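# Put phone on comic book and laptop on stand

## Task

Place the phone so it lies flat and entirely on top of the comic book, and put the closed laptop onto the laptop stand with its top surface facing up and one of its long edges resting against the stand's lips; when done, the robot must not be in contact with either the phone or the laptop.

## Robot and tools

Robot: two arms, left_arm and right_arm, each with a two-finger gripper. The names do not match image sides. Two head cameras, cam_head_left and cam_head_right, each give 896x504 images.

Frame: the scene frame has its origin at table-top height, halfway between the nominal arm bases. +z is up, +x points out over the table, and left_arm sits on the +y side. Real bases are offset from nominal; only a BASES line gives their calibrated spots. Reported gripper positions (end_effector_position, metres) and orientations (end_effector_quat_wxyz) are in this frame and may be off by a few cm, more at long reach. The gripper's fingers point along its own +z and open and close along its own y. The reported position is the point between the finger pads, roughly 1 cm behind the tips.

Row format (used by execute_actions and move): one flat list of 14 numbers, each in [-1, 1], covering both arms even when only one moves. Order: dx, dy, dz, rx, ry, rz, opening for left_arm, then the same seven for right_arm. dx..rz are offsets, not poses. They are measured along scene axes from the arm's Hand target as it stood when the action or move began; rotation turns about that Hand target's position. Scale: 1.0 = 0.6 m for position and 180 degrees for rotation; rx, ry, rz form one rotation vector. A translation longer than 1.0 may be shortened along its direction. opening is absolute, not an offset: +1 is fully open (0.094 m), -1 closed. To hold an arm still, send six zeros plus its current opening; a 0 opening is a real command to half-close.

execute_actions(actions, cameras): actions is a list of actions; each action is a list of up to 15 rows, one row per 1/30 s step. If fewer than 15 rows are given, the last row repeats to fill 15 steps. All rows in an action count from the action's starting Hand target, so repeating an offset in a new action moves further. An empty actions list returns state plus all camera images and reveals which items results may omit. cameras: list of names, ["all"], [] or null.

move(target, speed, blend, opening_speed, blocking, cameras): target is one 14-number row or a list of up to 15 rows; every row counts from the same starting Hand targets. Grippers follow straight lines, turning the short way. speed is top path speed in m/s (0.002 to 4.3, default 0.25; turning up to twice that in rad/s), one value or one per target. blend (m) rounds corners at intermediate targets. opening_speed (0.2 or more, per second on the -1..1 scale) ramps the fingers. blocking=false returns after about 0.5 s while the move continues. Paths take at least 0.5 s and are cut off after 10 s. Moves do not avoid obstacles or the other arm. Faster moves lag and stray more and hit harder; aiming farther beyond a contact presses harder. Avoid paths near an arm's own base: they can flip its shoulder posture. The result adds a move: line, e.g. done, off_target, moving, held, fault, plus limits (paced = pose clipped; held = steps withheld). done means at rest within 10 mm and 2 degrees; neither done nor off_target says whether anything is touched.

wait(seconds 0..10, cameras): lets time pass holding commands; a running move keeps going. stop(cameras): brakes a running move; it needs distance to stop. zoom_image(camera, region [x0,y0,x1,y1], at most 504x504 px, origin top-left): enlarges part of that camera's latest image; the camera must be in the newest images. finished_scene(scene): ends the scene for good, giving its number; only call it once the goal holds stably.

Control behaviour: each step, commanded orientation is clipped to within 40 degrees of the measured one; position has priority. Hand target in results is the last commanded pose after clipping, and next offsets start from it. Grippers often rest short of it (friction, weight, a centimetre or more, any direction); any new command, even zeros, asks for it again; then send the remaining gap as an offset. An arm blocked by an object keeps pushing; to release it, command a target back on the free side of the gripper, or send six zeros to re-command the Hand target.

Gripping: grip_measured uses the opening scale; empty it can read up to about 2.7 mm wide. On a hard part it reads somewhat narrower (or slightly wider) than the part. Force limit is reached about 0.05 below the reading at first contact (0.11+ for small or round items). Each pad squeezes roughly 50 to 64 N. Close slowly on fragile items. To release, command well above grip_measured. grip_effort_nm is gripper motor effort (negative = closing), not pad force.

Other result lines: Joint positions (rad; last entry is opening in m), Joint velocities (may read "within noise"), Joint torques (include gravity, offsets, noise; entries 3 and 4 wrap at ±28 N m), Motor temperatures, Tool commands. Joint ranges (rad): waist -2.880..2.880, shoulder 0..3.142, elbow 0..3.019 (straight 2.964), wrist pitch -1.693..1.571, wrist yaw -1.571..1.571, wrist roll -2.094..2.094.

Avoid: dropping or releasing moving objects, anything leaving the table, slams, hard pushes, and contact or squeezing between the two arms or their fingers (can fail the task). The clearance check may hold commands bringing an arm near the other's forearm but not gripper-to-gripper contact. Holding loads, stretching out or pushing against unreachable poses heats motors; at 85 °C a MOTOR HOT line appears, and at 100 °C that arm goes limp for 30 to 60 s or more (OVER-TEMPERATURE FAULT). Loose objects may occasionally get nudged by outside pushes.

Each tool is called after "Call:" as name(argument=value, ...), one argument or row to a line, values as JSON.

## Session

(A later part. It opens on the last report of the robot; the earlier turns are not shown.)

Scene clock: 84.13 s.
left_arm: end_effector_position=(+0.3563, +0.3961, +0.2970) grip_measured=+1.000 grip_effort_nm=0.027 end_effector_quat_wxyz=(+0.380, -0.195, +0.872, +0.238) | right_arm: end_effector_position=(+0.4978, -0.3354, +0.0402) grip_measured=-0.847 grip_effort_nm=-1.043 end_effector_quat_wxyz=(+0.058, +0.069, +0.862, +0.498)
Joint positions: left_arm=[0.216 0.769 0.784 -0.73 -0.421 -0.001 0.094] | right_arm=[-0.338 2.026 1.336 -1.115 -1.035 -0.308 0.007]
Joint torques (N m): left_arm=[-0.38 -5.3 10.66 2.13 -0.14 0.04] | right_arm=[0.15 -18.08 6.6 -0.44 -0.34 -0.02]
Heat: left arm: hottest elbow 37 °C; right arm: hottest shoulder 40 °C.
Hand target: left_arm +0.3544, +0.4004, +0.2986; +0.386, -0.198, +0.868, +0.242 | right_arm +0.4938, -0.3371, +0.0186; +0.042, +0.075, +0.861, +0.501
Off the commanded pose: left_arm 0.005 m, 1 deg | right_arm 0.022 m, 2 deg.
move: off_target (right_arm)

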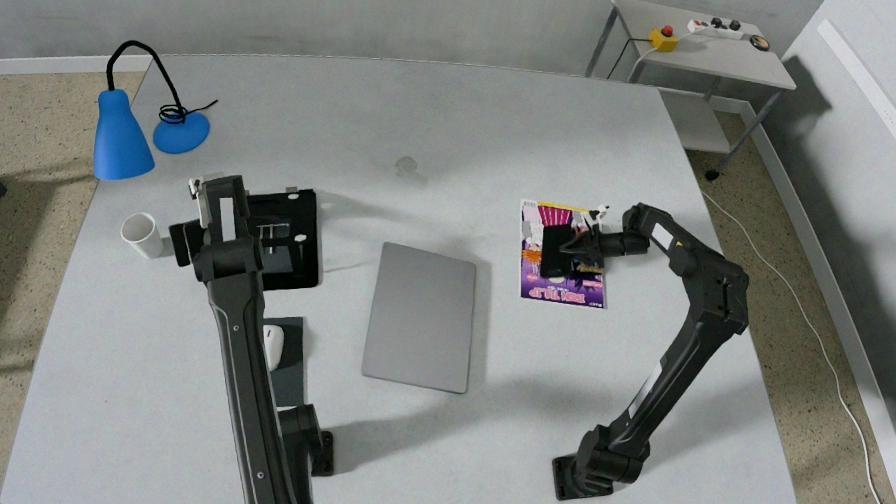

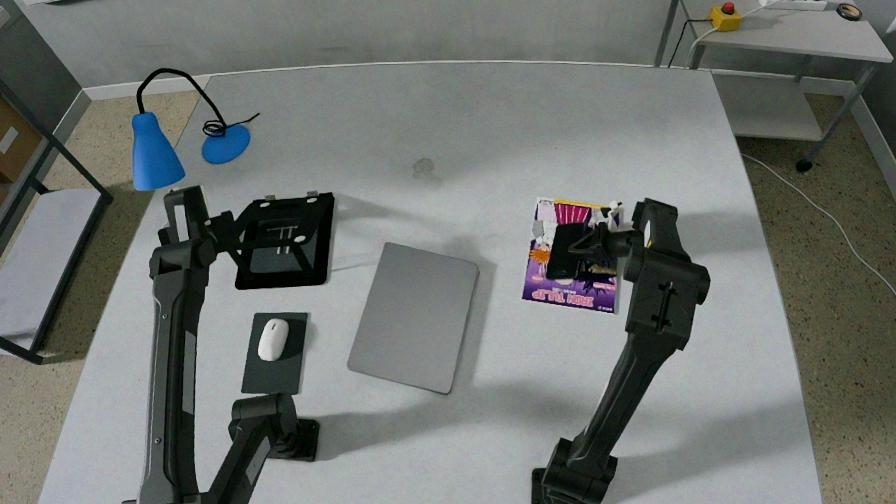

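Call:
move(
  target=[0,0,0,0,0,0,1,0.0,0.0,0.018,0,0,0,-0.9],
  speed=0.04,
)

Call:
move(
  target=[0,0,0,0,0,0,1,0,0,0,0,0,0,0.0],
  opening_speed=0.25,
  cameras=["all"],
)

Call:
zoom_image(
  camera="cam_head_left",
  region=[500, 170, 660, 320],
)

Call:
zoom_image(
  camera="cam_head_right",
  region=[510, 170, 670, 320],
)

Scene clock: 88.73 s.
left_arm: end_effector_position=(+0.3563, +0.3961, +0.2970) grip_measured=+1.000 grip_effort_nm=0.022 end_effector_quat_wxyz=(+0.380, -0.195, +0.872, +0.238) | right_arm: end_effector_position=(+0.4952, -0.3345, +0.0408) grip_measured=-0.847 grip_effort_nm=-1.043 end_effector_quat_wxyz=(+0.053, +0.069, +0.862, +0.500)
Joint positions: left_arm=[0.216 0.769 0.784 -0.73 -0.421 -0.001 0.094] | right_arm=[-0.338 2.026 1.336 -1.132 -1.034 -0.317 0.007]
Joint torques (N m): left_arm=[-0.56 -5.36 10.61 2.28 -0.06 0.11] | right_arm=[-0.03 -19.37 6.97 -0.81 -0.37 0.06]
Heat: left arm: hottest elbow 37 °C; right arm: hottest shoulder 40 °C.
Hand target: left_arm +0.3544, +0.4004, +0.2986; +0.387, -0.198, +0.868, +0.242 | right_arm +0.4938, -0.3371, +0.0295; +0.042, +0.075, +0.861, +0.501
Off the commanded pose: left_arm 0.005 m, 1 deg | right_arm 0.012 m, 2 deg.
move: off_target (right_arm)

Scene clock: 92.63 s.
left_arm: end_effector_position=(+0.3563, +0.3961, +0.2970) grip_measured=+1.000 grip_effort_nm=0.022 end_effector_quat_wxyz=(+0.380, -0.195, +0.872, +0.238) | right_arm: end_effector_position=(+0.4946, -0.3348, +0.0402) grip_measured=-0.002 grip_effort_nm=0.061 end_effector_quat_wxyz=(+0.052, +0.069, +0.863, +0.498)
Joint positions: left_arm=[0.216 0.769 0.784 -0.73 -0.421 -0.001 0.094] | right_arm=[-0.338 2.026 1.336 -1.134 -1.029 -0.318 0.047]
Joint torques (N m): left_arm=[-0.62 -5.07 10.66 2.39 -0.04 0.08] | right_arm=[0.03 -19.43 6.98 -0.62 -0.54 0.03]
Heat: left arm: hottest elbow 38 °C; right arm: hottest shoulder 40 °C.
Hand target: left_arm +0.3544, +0.4004, +0.2986; +0.387, -0.198, +0.868, +0.242 | right_arm +0.4938, -0.3371, +0.0295; +0.042, +0.075, +0.861, +0.501
Off the commanded pose: left_arm 0.005 m, 1 deg | right_arm 0.011 m, 1 deg.
move: off_target (right_arm)

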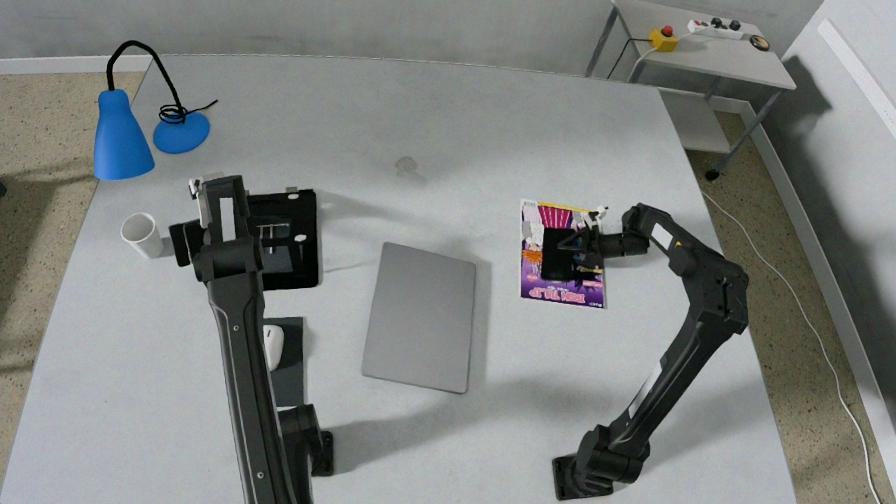

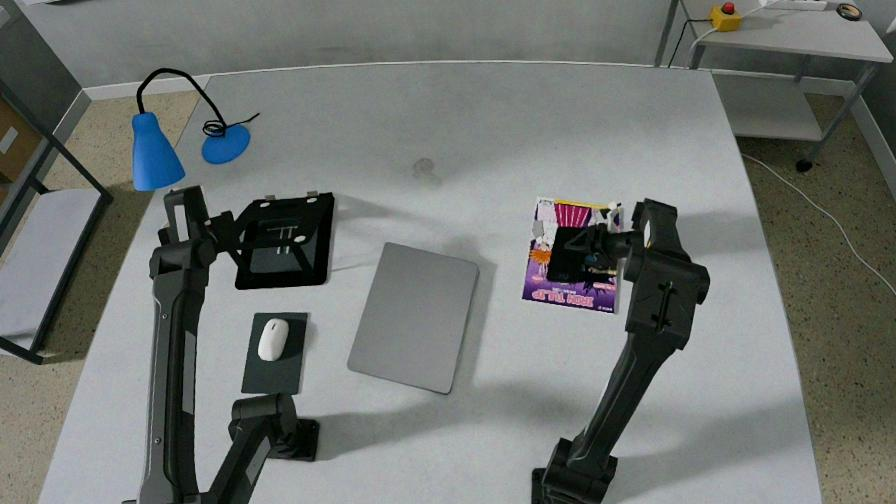

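Scaled by 3.150.

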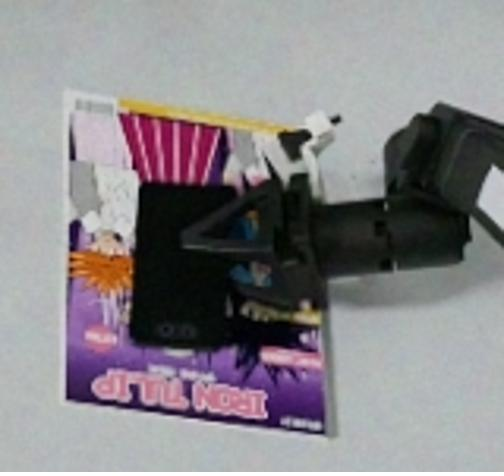

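Scaled by 3.150.

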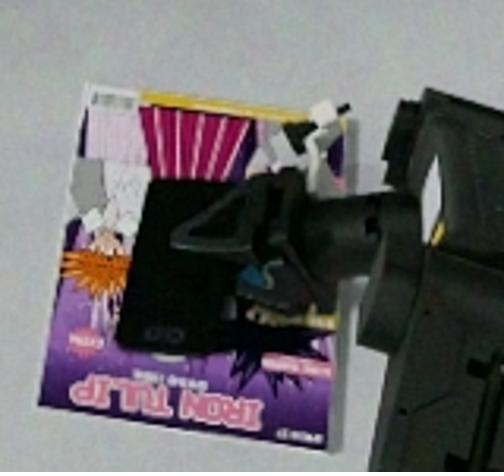

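Call:
move(
  target=[0,0,0,0,0,0,1,0,0,0,0,0,0,0.25],
  opening_speed=0.25,
)

Call:
move(
  target=[0,0,0,0,0,0,1,-0.02,-0.12,0.004,0,0,0,0.25],
  speed=0.06,
  cameras=["all"],
)

Call:
zoom_image(
  camera="cam_head_left",
  region=[500, 170, 660, 320],
)

Call:
zoom_image(
  camera="cam_head_right",
  region=[510, 170, 670, 320],
)

Scene clock: 97.97 s.
left_arm: end_effector_position=(+0.3563, +0.3961, +0.2970) grip_measured=+1.000 grip_effort_nm=0.022 end_effector_quat_wxyz=(+0.380, -0.195, +0.872, +0.238) | right_arm: end_effector_position=(+0.4945, -0.3340, +0.0416) grip_measured=+0.247 grip_effort_nm=0.085 end_effector_quat_wxyz=(+0.051, +0.070, +0.861, +0.502)
Joint positions: left_arm=[0.216 0.769 0.784 -0.73 -0.421 -0.001 0.094] | right_arm=[-0.338 2.026 1.336 -1.139 -1.038 -0.319 0.059]
Joint torques (N m): left_arm=[-0.38 -5.25 10.65 2.17 -0.09 0.13] | right_arm=[0.09 -19.43 6.98 -0.58 -0.25 0.05]
Heat: left arm: hottest elbow 38 °C; right arm: hottest shoulder 40 °C.
Hand target: left_arm +0.3544, +0.4004, +0.2986; +0.387, -0.198, +0.868, +0.242 | right_arm +0.4939, -0.3371, +0.0295; +0.042, +0.075, +0.861, +0.501
Off the commanded pose: left_arm 0.005 m, 1 deg | right_arm 0.012 m, 1 deg.
move: off_target (right_arm)

Scene clock: 99.93 s.
left_arm: end_effector_position=(+0.3563, +0.3961, +0.2970) grip_measured=+1.000 grip_effort_nm=0.022 end_effector_quat_wxyz=(+0.380, -0.195, +0.872, +0.238) | right_arm: end_effector_position=(+0.4721, -0.3980, +0.0414) grip_measured=+0.249 grip_effort_nm=0.071 end_effector_quat_wxyz=(+0.041, +0.073, +0.861, +0.502)
Joint positions: left_arm=[0.216 0.769 0.784 -0.73 -0.421 -0.001 0.094] | right_arm=[-0.465 2.078 1.41 -1.373 -0.985 -0.545 0.059]
Joint torques (N m): left_arm=[-0.97 -5.6 10.65 2.25 -0.1 0.05] | right_arm=[-0.32 -18.96 9.32 -0.91 -0.31 0.03]
Heat: left arm: hottest elbow 38 °C; right arm: hottest shoulder 40 °C.
Hand target: left_arm +0.3544, +0.4004, +0.2986; +0.387, -0.198, +0.868, +0.242 | right_arm +0.4817, -0.4091, +0.0318; +0.042, +0.075, +0.861, +0.501
Off the commanded pose: left_arm 0.005 m, 1 deg | right_arm 0.018 m, 0 deg.
move: off_target (right_arm)

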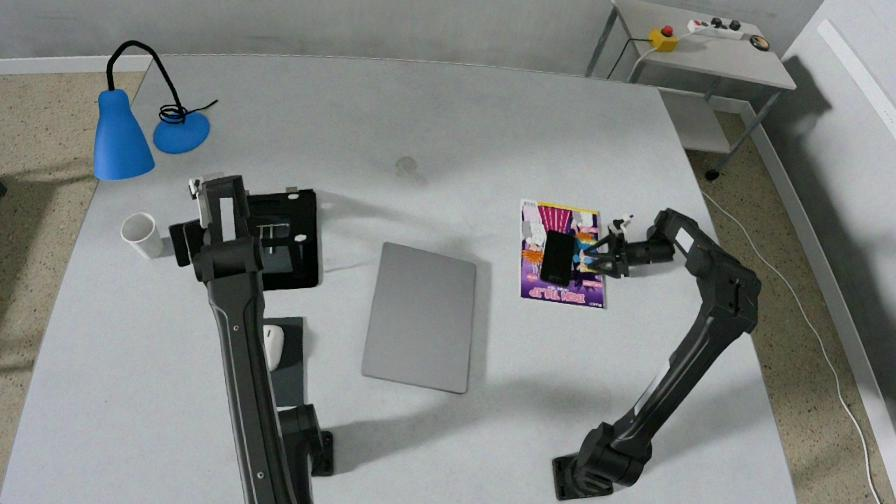

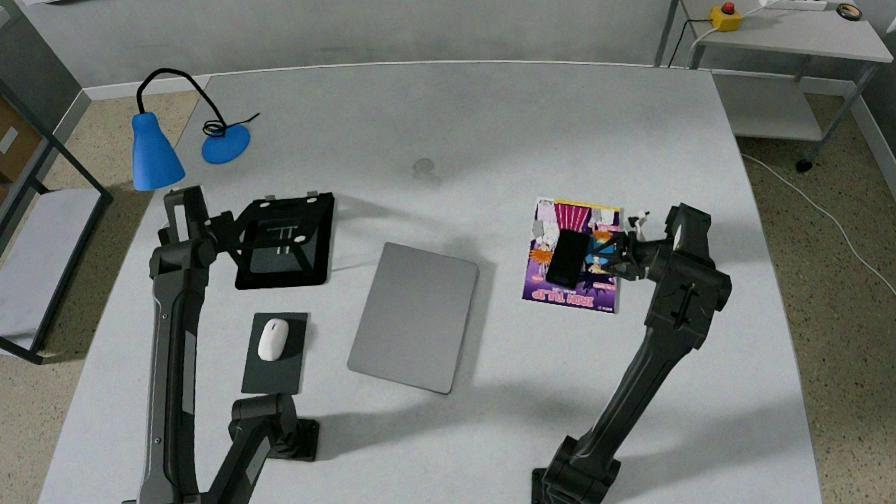

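Scaled by 3.150.

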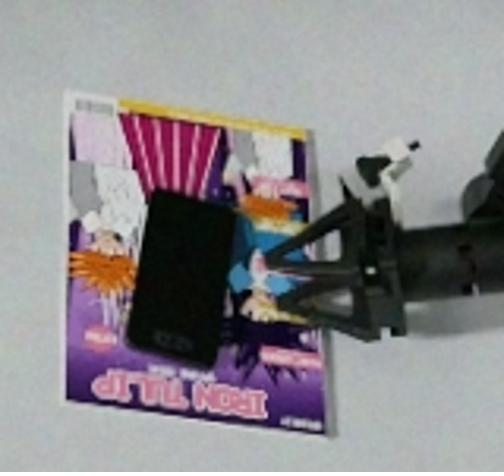

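Scaled by 3.150.

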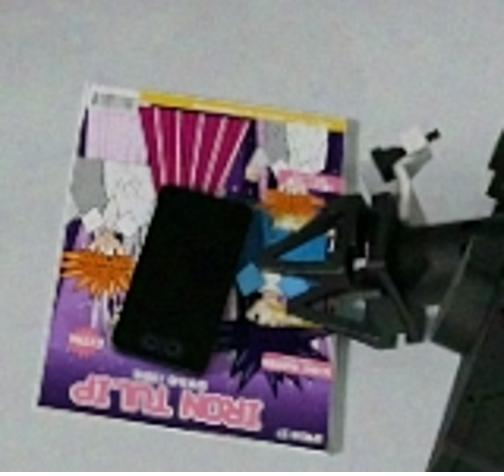

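Call:
move(
  target=[
    [0.16,-0.38,-0.03,-0.182,0.2414,-0.0805,-1,-0.03,-0.15,0.12,0,0,0,0.25],
    [0.16,-0.38,-0.3,-0.182,0.2414,-0.0805,-1,-0.1,-0.35,0.3,0,0,0,0.25],
  ],
  speed=0.15,
  blend=0.03,
  cameras=["all"],
)

Call:
zoom_image(
  camera="cam_head_left",
  region=[300, 180, 500, 340],
)

Call:
zoom_image(
  camera="cam_head_right",
  region=[300, 180, 500, 340],
)

Scene clock: 156.70 s.
left_arm: end_effector_position=(+0.4508, +0.1788, +0.1227) grip_measured=-0.981 grip_effort_nm=-1.004 end_effector_quat_wxyz=(+0.000, -0.089, +0.996, +0.001) | right_arm: end_effector_position=(+0.4152, -0.6070, +0.1911) grip_measured=+0.249 grip_effort_nm=0.066 end_effector_quat_wxyz=(+0.152, +0.159, +0.886, +0.407)
Joint positions: left_arm=[-0.18 1.522 1.137 -1.187 -0.003 -0.33 0.001] | right_arm=[-0.838 1.918 1.663 -1.671 -0.846 -0.638 0.059]
Joint torques (N m): left_arm=[-2.84 -12.69 9.01 0.54 0.05 -0.05] | right_arm=[0.15 -23.36 11.77 -0.77 -0.46 0.18]
Motor temperatures (°C): left_arm=[22 26 39 24 27 23 27] | right_arm=[26 41 42 25 24 23 26]
Heat: left arm: hottest elbow 39 °C; right arm: hottest elbow 42 °C.
Hand target: left_arm +0.4503, +0.1723, +0.1186; +0.000, -0.087, +0.996, +0.000 | right_arm +0.4217, -0.6191, +0.2118; +0.042, +0.075, +0.861, +0.501
Off the commanded pose: left_arm 0.008 m, 0 deg | right_arm 0.025 m, 19 deg.
joint sent to its limit (right arm) — joint 4 (wrist pitch), lower limit. The joint targets are off in orientation, not in position.
move: off_target (right_arm)

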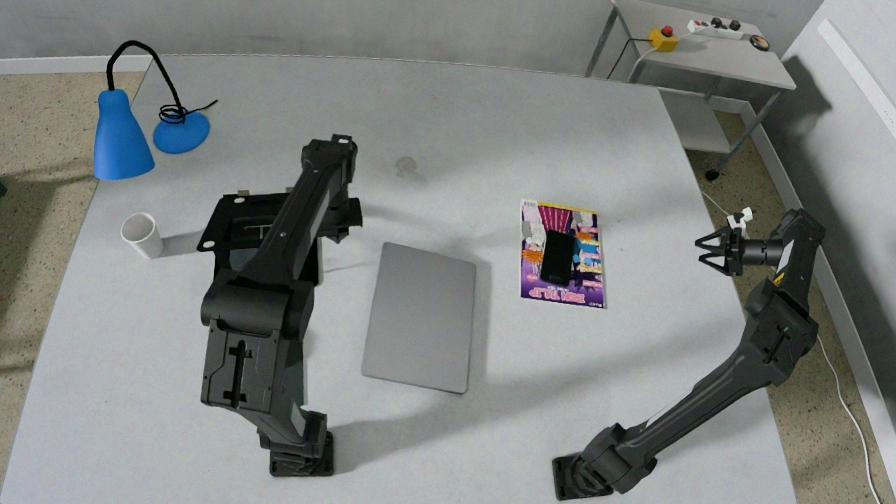

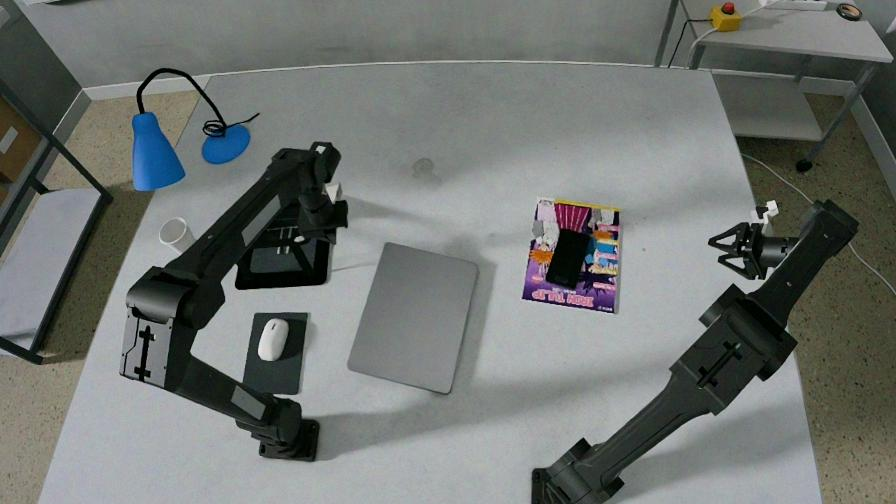

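Scaled by 2.520.

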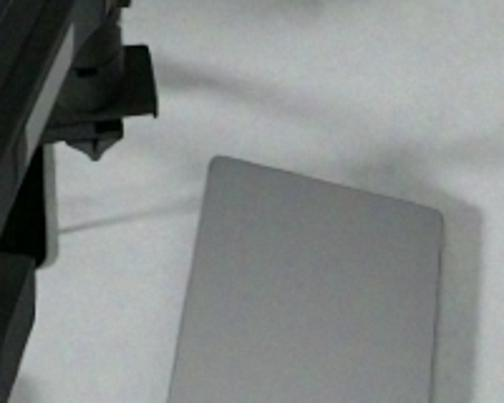

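Scaled by 2.520.

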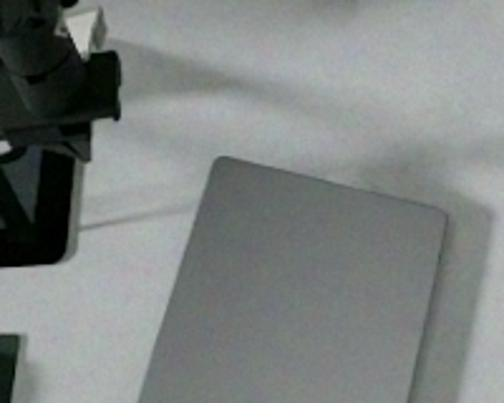

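Call:
move(
  target=[
    [0.0,0,-0.165,0,0,0,-1,0,0,0,0,0,0,0.25],
    [0.02,-0.17,-0.165,0,0,0,-1,0,0,0,0,0,0,0.25],
  ],
  speed=0.08,
  cameras=["all"],
)

Call:
zoom_image(
  camera="cam_head_left",
  region=[300, 180, 500, 400],
)

Call:
zoom_image(
  camera="cam_head_right",
  region=[300, 180, 500, 400],
)

Scene clock: 165.57 s.
left_arm: end_effector_position=(+0.4463, +0.0882, +0.0119) grip_measured=-0.981 grip_effort_nm=-0.989 end_effector_quat_wxyz=(-0.010, -0.092, +0.996, +0.007) | right_arm: end_effector_position=(+0.4151, -0.6069, +0.1911) grip_measured=+0.249 grip_effort_nm=0.061 end_effector_quat_wxyz=(+0.151, +0.160, +0.886, +0.408)
Joint positions: left_arm=[-0.385 1.73 1.065 -0.93 -0.004 -0.541 0.001] | right_arm=[-0.838 1.918 1.663 -1.671 -0.846 -0.638 0.059]
Joint torques (N m): left_arm=[-3.02 -14.15 12.79 0.06 0.12 -0.12] | right_arm=[0.09 -22.77 11.74 -0.77 -0.47 0.16]
Heat: left arm: hottest elbow 38 °C; right arm: hottest elbow 44 °C.
Hand target: left_arm +0.4622, +0.0705, +0.0195; +0.000, -0.087, +0.996, +0.000 | right_arm +0.4217, -0.6190, +0.2118; +0.042, +0.075, +0.861, +0.501
Off the commanded pose: left_arm 0.025 m, 1 deg | right_arm 0.025 m, 19 deg.
joint sent to its limit (right arm) — joint 4 (wrist pitch), lower limit. The joint targets are off in orientation, not in position.
move: off_target (left_arm, right_arm)

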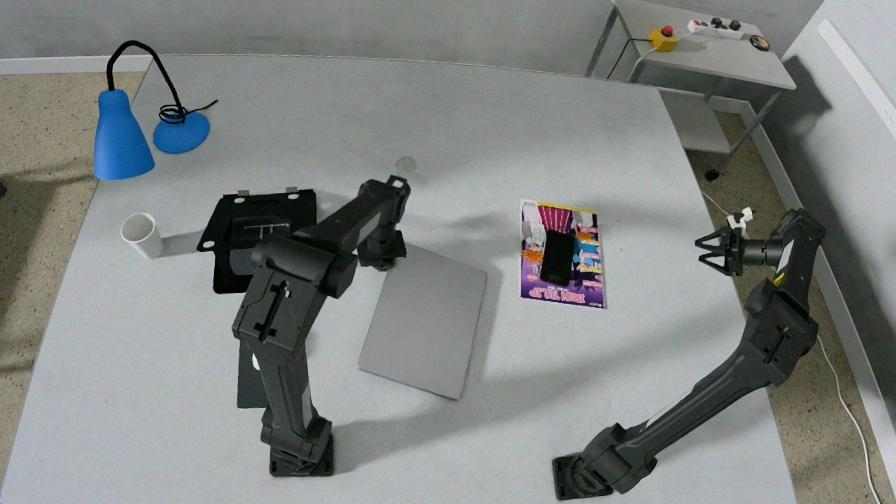

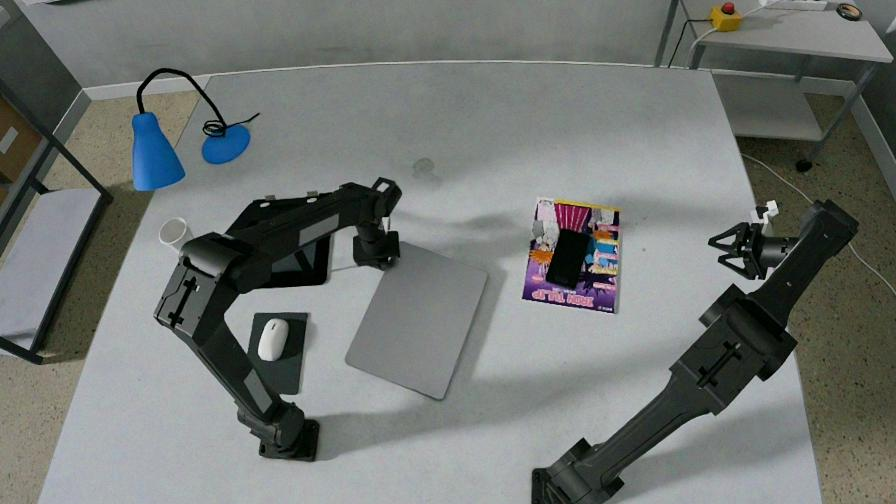

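Scaled by 2.291.

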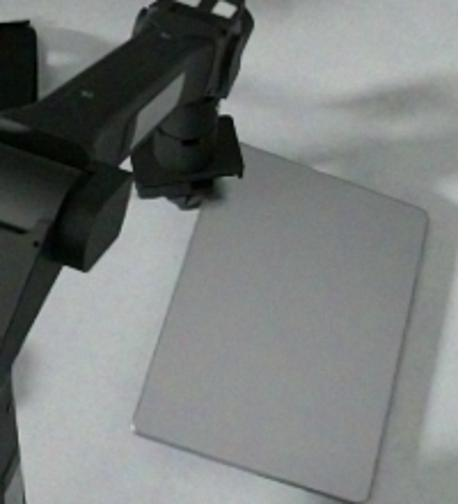

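Scaled by 2.291.

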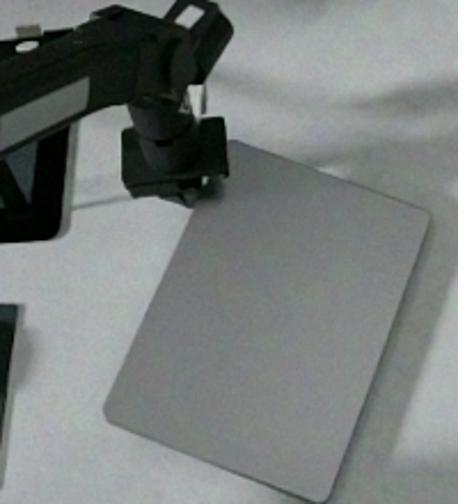

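Call:
move(
  target=[0.05,-0.17,0.01,0,0,0,-1,0,0,0,0,0,0,0.25],
  speed=0.08,
  cameras=["all"],
)

Call:
zoom_image(
  camera="cam_head_left",
  region=[300, 180, 520, 420],
)

Scene clock: 170.43 s.
left_arm: end_effector_position=(+0.4765, -0.0119, +0.0148) grip_measured=-0.981 grip_effort_nm=-0.989 end_effector_quat_wxyz=(-0.013, -0.090, +0.996, +0.011) | right_arm: end_effector_position=(+0.4151, -0.6069, +0.1911) grip_measured=+0.249 grip_effort_nm=0.061 end_effector_quat_wxyz=(+0.151, +0.160, +0.886, +0.408)
Joint positions: left_arm=[-0.548 1.882 1.301 -1.024 -0.003 -0.698 0.001] | right_arm=[-0.838 1.918 1.663 -1.671 -0.846 -0.637 0.059]
Joint torques (N m): left_arm=[-2.49 -16.97 14.01 -0.16 0.08 -0.12] | right_arm=[-0.03 -22.71 11.73 -0.77 -0.47 0.16]
Heat: left arm: hottest elbow 39 °C; right arm: hottest elbow 45 °C.
Hand target: left_arm +0.4922, -0.0316, +0.0255; +0.000, -0.087, +0.996, +0.000 | right_arm +0.4217, -0.6190, +0.2118; +0.042, +0.075, +0.861, +0.501
Off the commanded pose: left_arm 0.027 m, 2 deg | right_arm 0.025 m, 19 deg.
joint sent to its limit (right arm) — joint 4 (wrist pitch), lower limit. The joint targets are off in orientation, not in position.
move: off_target (left_arm, right_arm)

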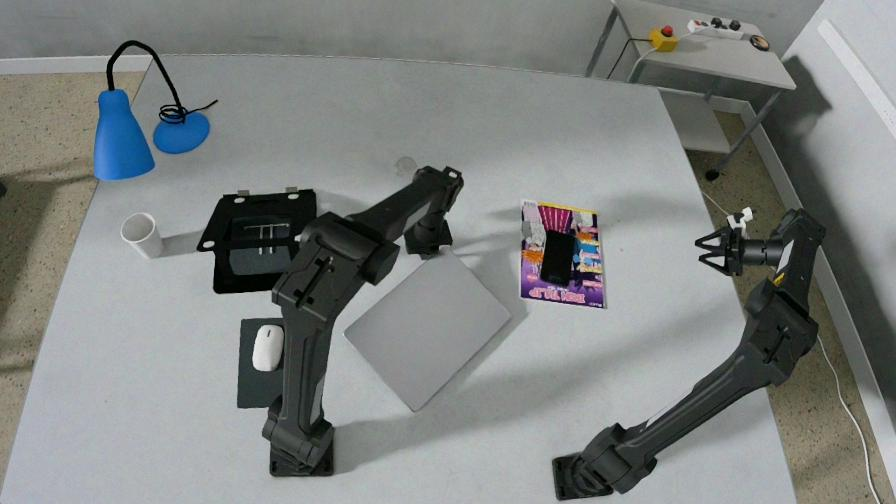

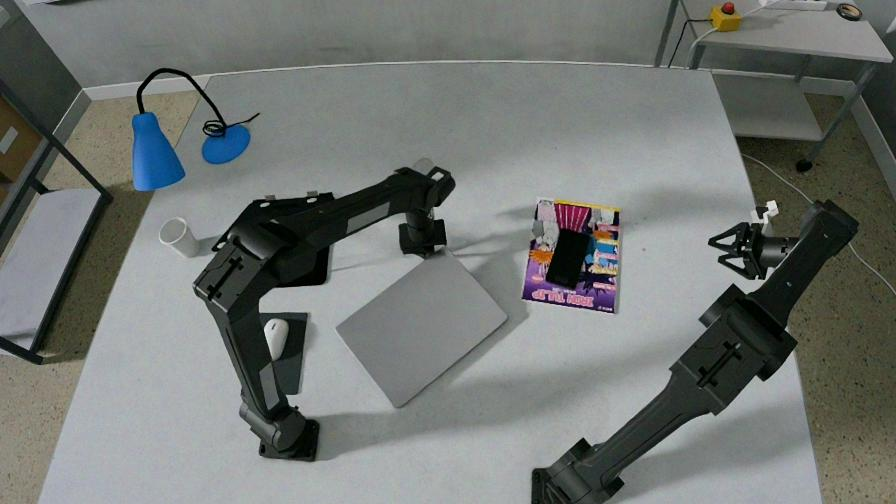

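Scaled by 2.100.

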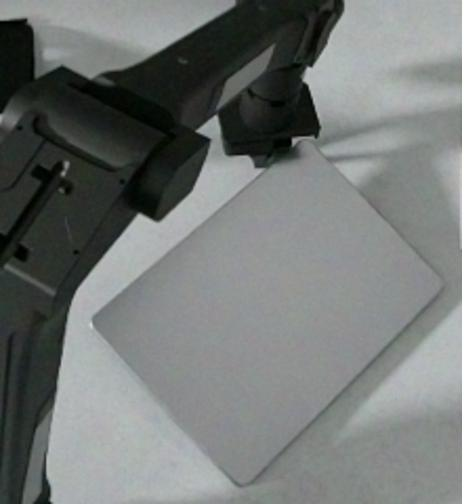

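Call:
move(
  target=[
    [-0.028,-0.09,0,0,0,0,-1,0,0,0,0,0,0,0.25],
    [-0.085,-0.15,0,0,0,0,-1,0,0,0,0,0,0,0.25],
  ],
  speed=0.08,
  cameras=["all"],
)

Call:
zoom_image(
  camera="cam_head_left",
  region=[300, 180, 540, 420],
)

Scene clock: 178.87 s.
left_arm: end_effector_position=(+0.4311, -0.1033, +0.0146) grip_measured=-0.981 grip_effort_nm=-0.989 end_effector_quat_wxyz=(-0.010, -0.088, +0.996, +0.012) | right_arm: end_effector_position=(+0.4151, -0.6069, +0.1911) grip_measured=+0.249 grip_effort_nm=0.061 end_effector_quat_wxyz=(+0.151, +0.160, +0.886, +0.408)
Joint positions: left_arm=[-0.741 1.916 1.354 -1.041 -0.003 -0.889 0.001] | right_arm=[-0.838 1.918 1.663 -1.671 -0.846 -0.637 0.059]
Joint torques (N m): left_arm=[-2.67 -18.37 13.2 -0.02 0.05 -0.1] | right_arm=[0.03 -22.71 11.73 -0.79 -0.47 0.16]
Heat: left arm: hottest elbow 40 °C; right arm: hottest elbow 46 °C.
Hand target: left_arm +0.4411, -0.1215, +0.0254; +0.000, -0.087, +0.996, +0.000 | right_arm +0.4217, -0.6190, +0.2118; +0.042, +0.075, +0.861, +0.501
Off the commanded pose: left_arm 0.024 m, 2 deg | right_arm 0.025 m, 19 deg.
joint sent to its limit (right arm) — joint 4 (wrist pitch), lower limit. The joint targets are off in orientation, not in position.
move: off_target (left_arm, right_arm)

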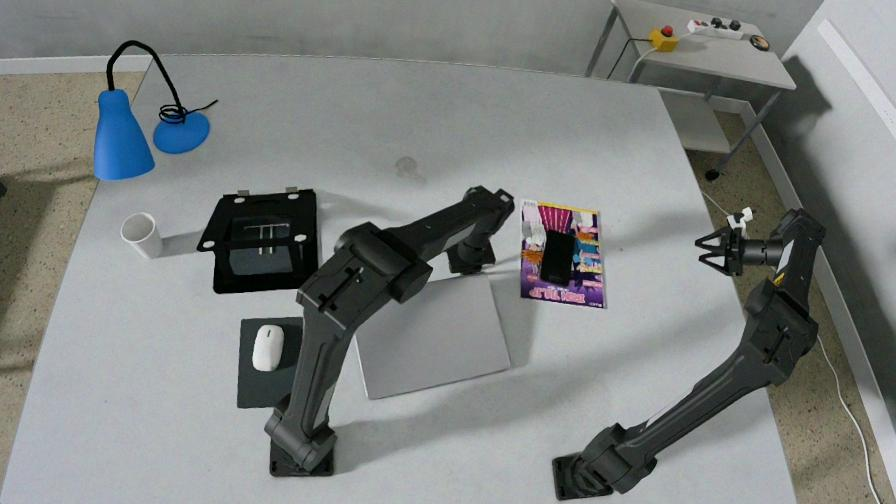

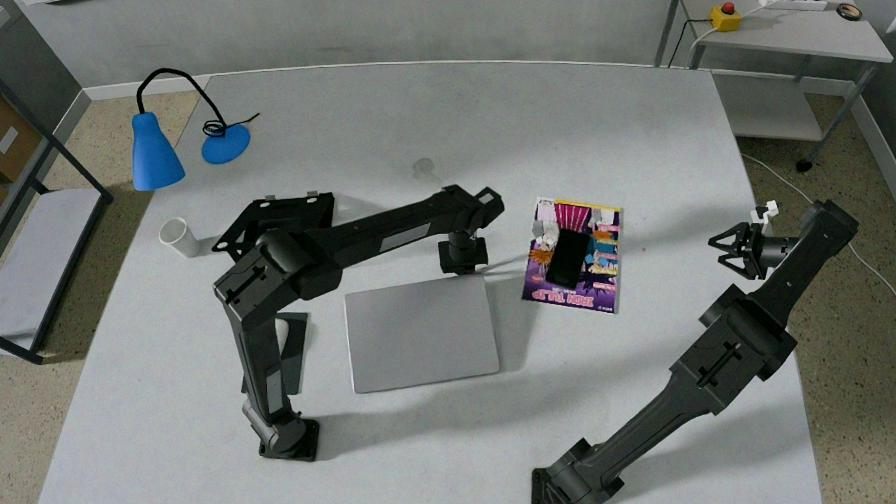

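Scaled by 2.100.

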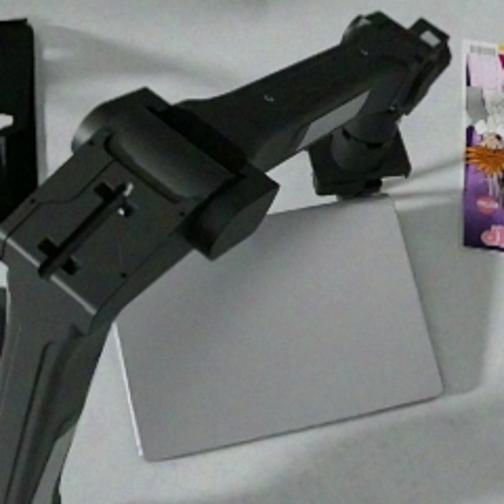

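Call:
move(
  target=[
    [0.06,-0.02,0.02,0,0,0,-1,0,0,0,0,0,0,0.25],
    [0.08,0.2,0.37,0,0,0,-1,0,0,0,0,0,0,0.25],
    [0.073,0.73,0.37,0,0,0,-1,0,0,0,0,0,0,0.25],
  ],
  speed=0.15,
  blend=0.02,
  cameras=["all"],
)

Call:
zoom_image(
  camera="cam_head_left",
  region=[160, 140, 400, 320],
)

Call:
zoom_image(
  camera="cam_head_right",
  region=[160, 140, 400, 320],
)

Scene clock: 211.57 s.
left_arm: end_effector_position=(+0.4827, +0.3132, +0.2392) grip_measured=-0.981 grip_effort_nm=-0.989 end_effector_quat_wxyz=(-0.014, -0.089, +0.996, +0.000) | right_arm: end_effector_position=(+0.4151, -0.6069, +0.1911) grip_measured=+0.249 grip_effort_nm=0.066 end_effector_quat_wxyz=(+0.151, +0.160, +0.886, +0.408)
Joint positions: left_arm=[0.126 1.554 1.488 -1.533 -0.002 -0.024 0.001] | right_arm=[-0.838 1.918 1.663 -1.671 -0.846 -0.637 0.059]
Joint torques (N m): left_arm=[-0.97 -15.62 10.93 0.46 0.05 0.1] | right_arm=[0.03 -22.77 11.73 -0.79 -0.47 0.16]
Motor temperatures (°C): left_arm=[22 29 40 24 27 23 29] | right_arm=[26 45 49 25 25 23 25]
Heat: left arm: hottest elbow 40 °C; right arm: hottest elbow 49 °C.
Hand target: left_arm +0.4849, +0.3164, +0.2474; +0.000, -0.087, +0.996, +0.000 | right_arm +0.4217, -0.6190, +0.2118; +0.042, +0.075, +0.861, +0.501
Off the commanded pose: left_arm 0.009 m, 2 deg | right_arm 0.025 m, 19 deg.
joint sent to its limit (right arm) — joint 4 (wrist pitch), lower limit. The joint targets are off in orientation, not in position.
move: off_target (right_arm)

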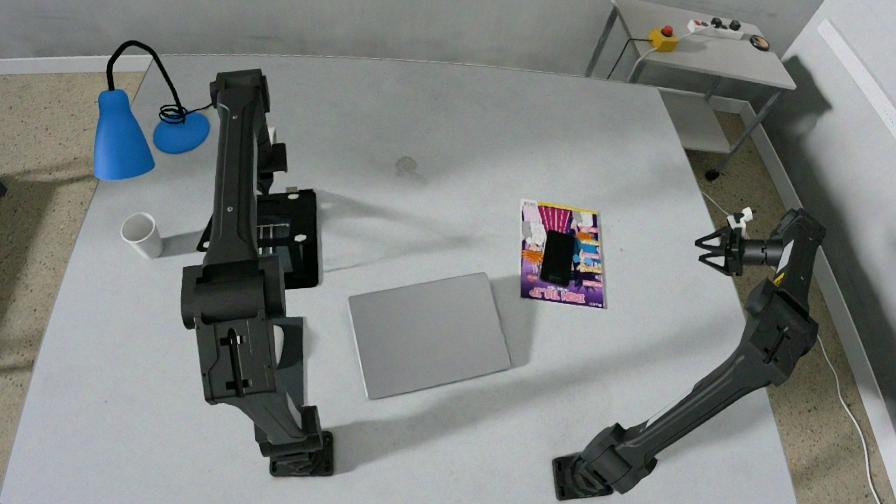

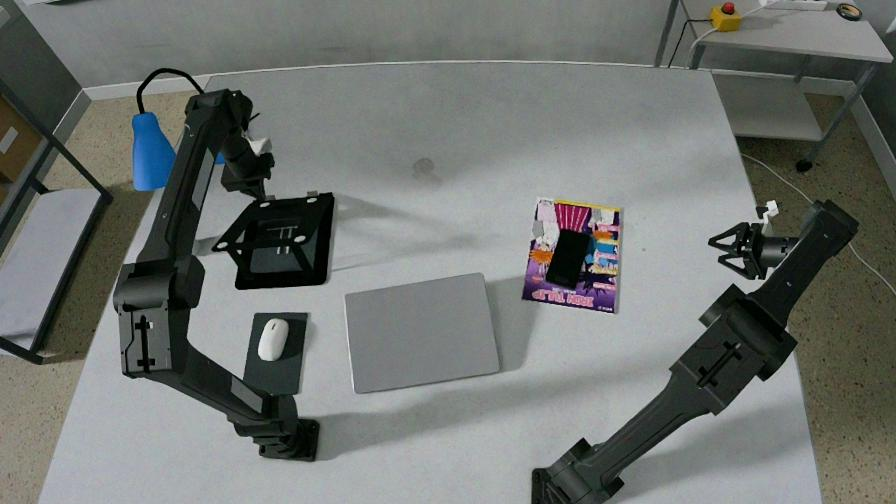

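Scaled by 2.100.

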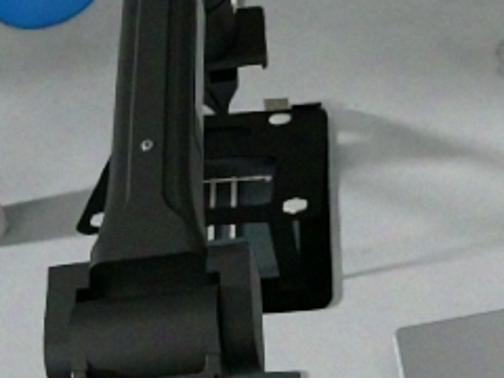

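Scaled by 2.100.

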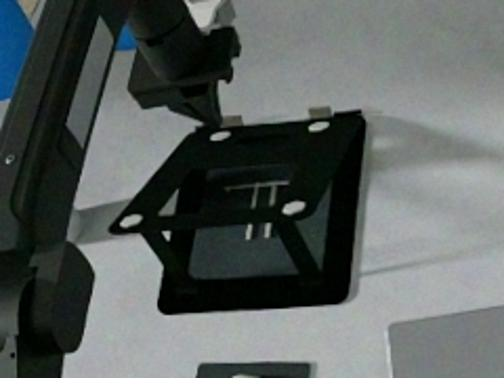

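Call:
move(
  target=[-0.045,-0.01,-0.13,0,0,0,-1,0,0,0,0,0,0,0.25],
  speed=0.1,
  cameras=["all"],
)

Call:
zoom_image(
  camera="cam_head_left",
  region=[180, 150, 360, 310],
)

Call:
zoom_image(
  camera="cam_head_right",
  region=[180, 150, 360, 310],
)

Scene clock: 219.73 s.
left_arm: end_effector_position=(+0.4593, +0.3096, +0.1622) grip_measured=-0.981 grip_effort_nm=-0.989 end_effector_quat_wxyz=(-0.014, -0.089, +0.996, +0.000) | right_arm: end_effector_position=(+0.4151, -0.6069, +0.1911) grip_measured=+0.249 grip_effort_nm=0.066 end_effector_quat_wxyz=(+0.151, +0.160, +0.886, +0.408)
Joint positions: left_arm=[0.126 1.527 1.252 -1.324 -0.002 -0.023 0.001] | right_arm=[-0.838 1.918 1.663 -1.671 -0.846 -0.637 0.059]
Joint torques (N m): left_arm=[-1.2 -16.73 8.91 0.53 0.05 0.05] | right_arm=[-0.03 -22.71 11.71 -0.77 -0.47 0.16]
Heat: left arm: hottest elbow 40 °C; right arm: hottest elbow 49 °C.
Hand target: left_arm +0.4580, +0.3104, +0.1695; +0.000, -0.087, +0.996, +0.000 | right_arm +0.4217, -0.6190, +0.2118; +0.042, +0.075, +0.861, +0.501
Off the commanded pose: left_arm 0.007 m, 2 deg | right_arm 0.025 m, 19 deg.
joint sent to its limit (right arm) — joint 4 (wrist pitch), lower limit. The joint targets are off in orientation, not in position.
move: off_target (right_arm)

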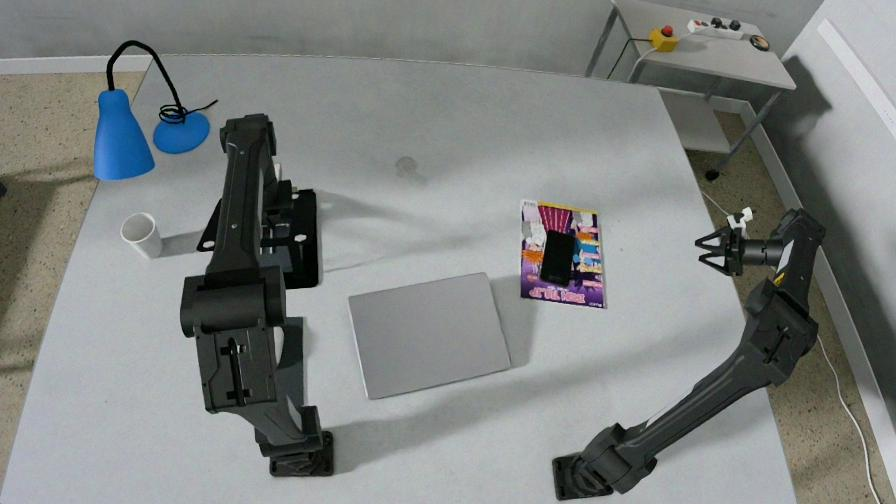

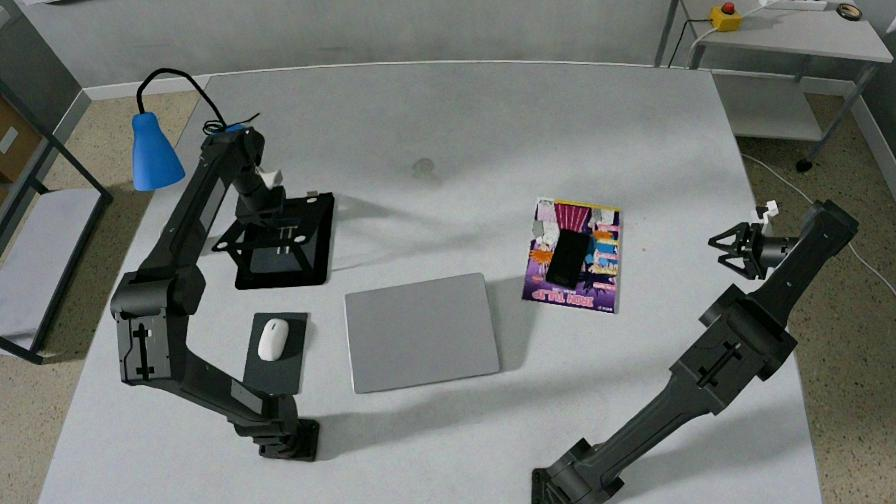

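Scaled by 2.800.

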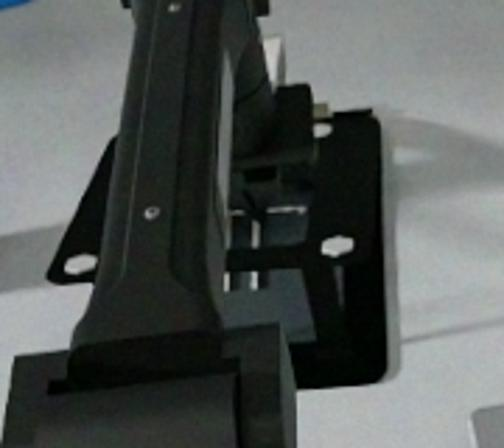

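Scaled by 2.800.

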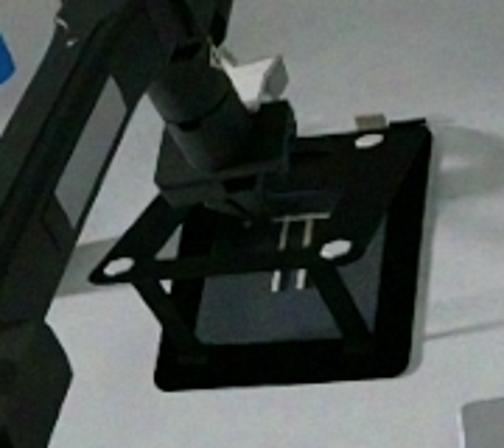

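Call:
move(
  target=[
    [0.035,-0.015,-0.03,0,0,0,-1,0,0,0,0,0,0,0.25],
    [0.035,-0.015,-0.14,0,0,0,-1,0,0,0,0,0,0,0.25],
  ],
  speed=0.06,
  cameras=["all"],
)

Call:
zoom_image(
  camera="cam_head_left",
  region=[180, 150, 360, 310],
)

Call:
zoom_image(
  camera="cam_head_right",
  region=[180, 150, 360, 310],
)

Scene clock: 226.50 s.
left_arm: end_effector_position=(+0.4784, +0.3077, +0.0916) grip_measured=-0.981 grip_effort_nm=-0.994 end_effector_quat_wxyz=(+0.001, -0.089, +0.996, +0.001) | right_arm: end_effector_position=(+0.4151, -0.6069, +0.1911) grip_measured=+0.249 grip_effort_nm=0.066 end_effector_quat_wxyz=(+0.151, +0.160, +0.886, +0.408)
Joint positions: left_arm=[0.116 1.621 1.166 -1.113 -0.002 -0.034 0.001] | right_arm=[-0.838 1.918 1.663 -1.671 -0.846 -0.637 0.059]
Joint torques (N m): left_arm=[-2.67 -13.86 8.39 0.76 0.08 -0.07] | right_arm=[0.15 -22.71 11.71 -0.79 -0.47 0.16]
Heat: left arm: hottest elbow 40 °C; right arm: hottest elbow 49 °C.
Hand target: left_arm +0.4788, +0.3014, +0.0854; +0.000, -0.087, +0.996, +0.000 | right_arm +0.4217, -0.6190, +0.2118; +0.042, +0.075, +0.861, +0.501
Off the commanded pose: left_arm 0.009 m, 0 deg | right_arm 0.025 m, 19 deg.
joint sent to its limit (right arm) — joint 4 (wrist pitch), lower limit. The joint targets are off in orientation, not in position.
move: off_target (right_arm)

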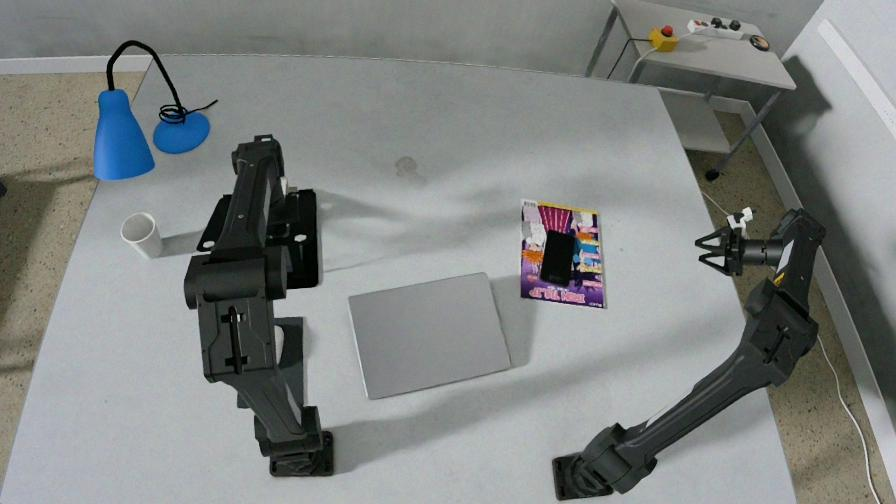

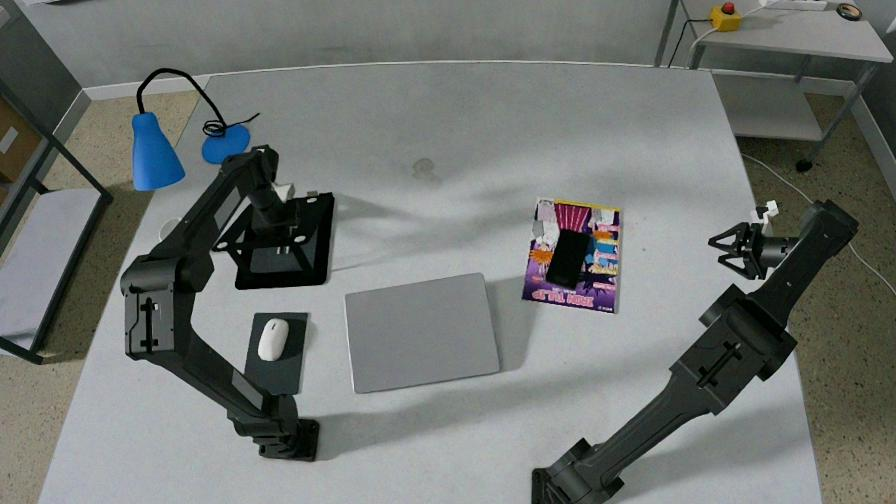

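Scaled by 2.800.

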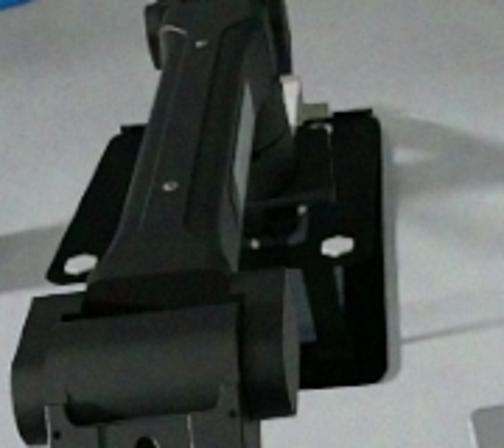

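Scaled by 2.800.

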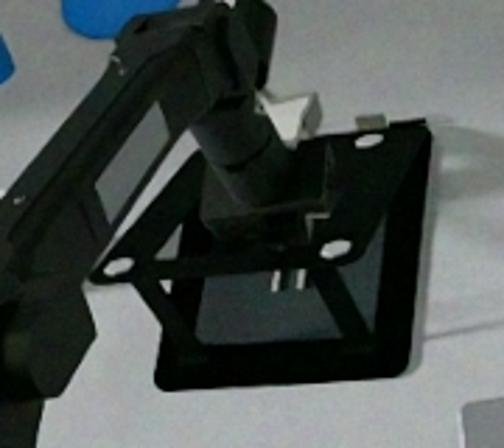

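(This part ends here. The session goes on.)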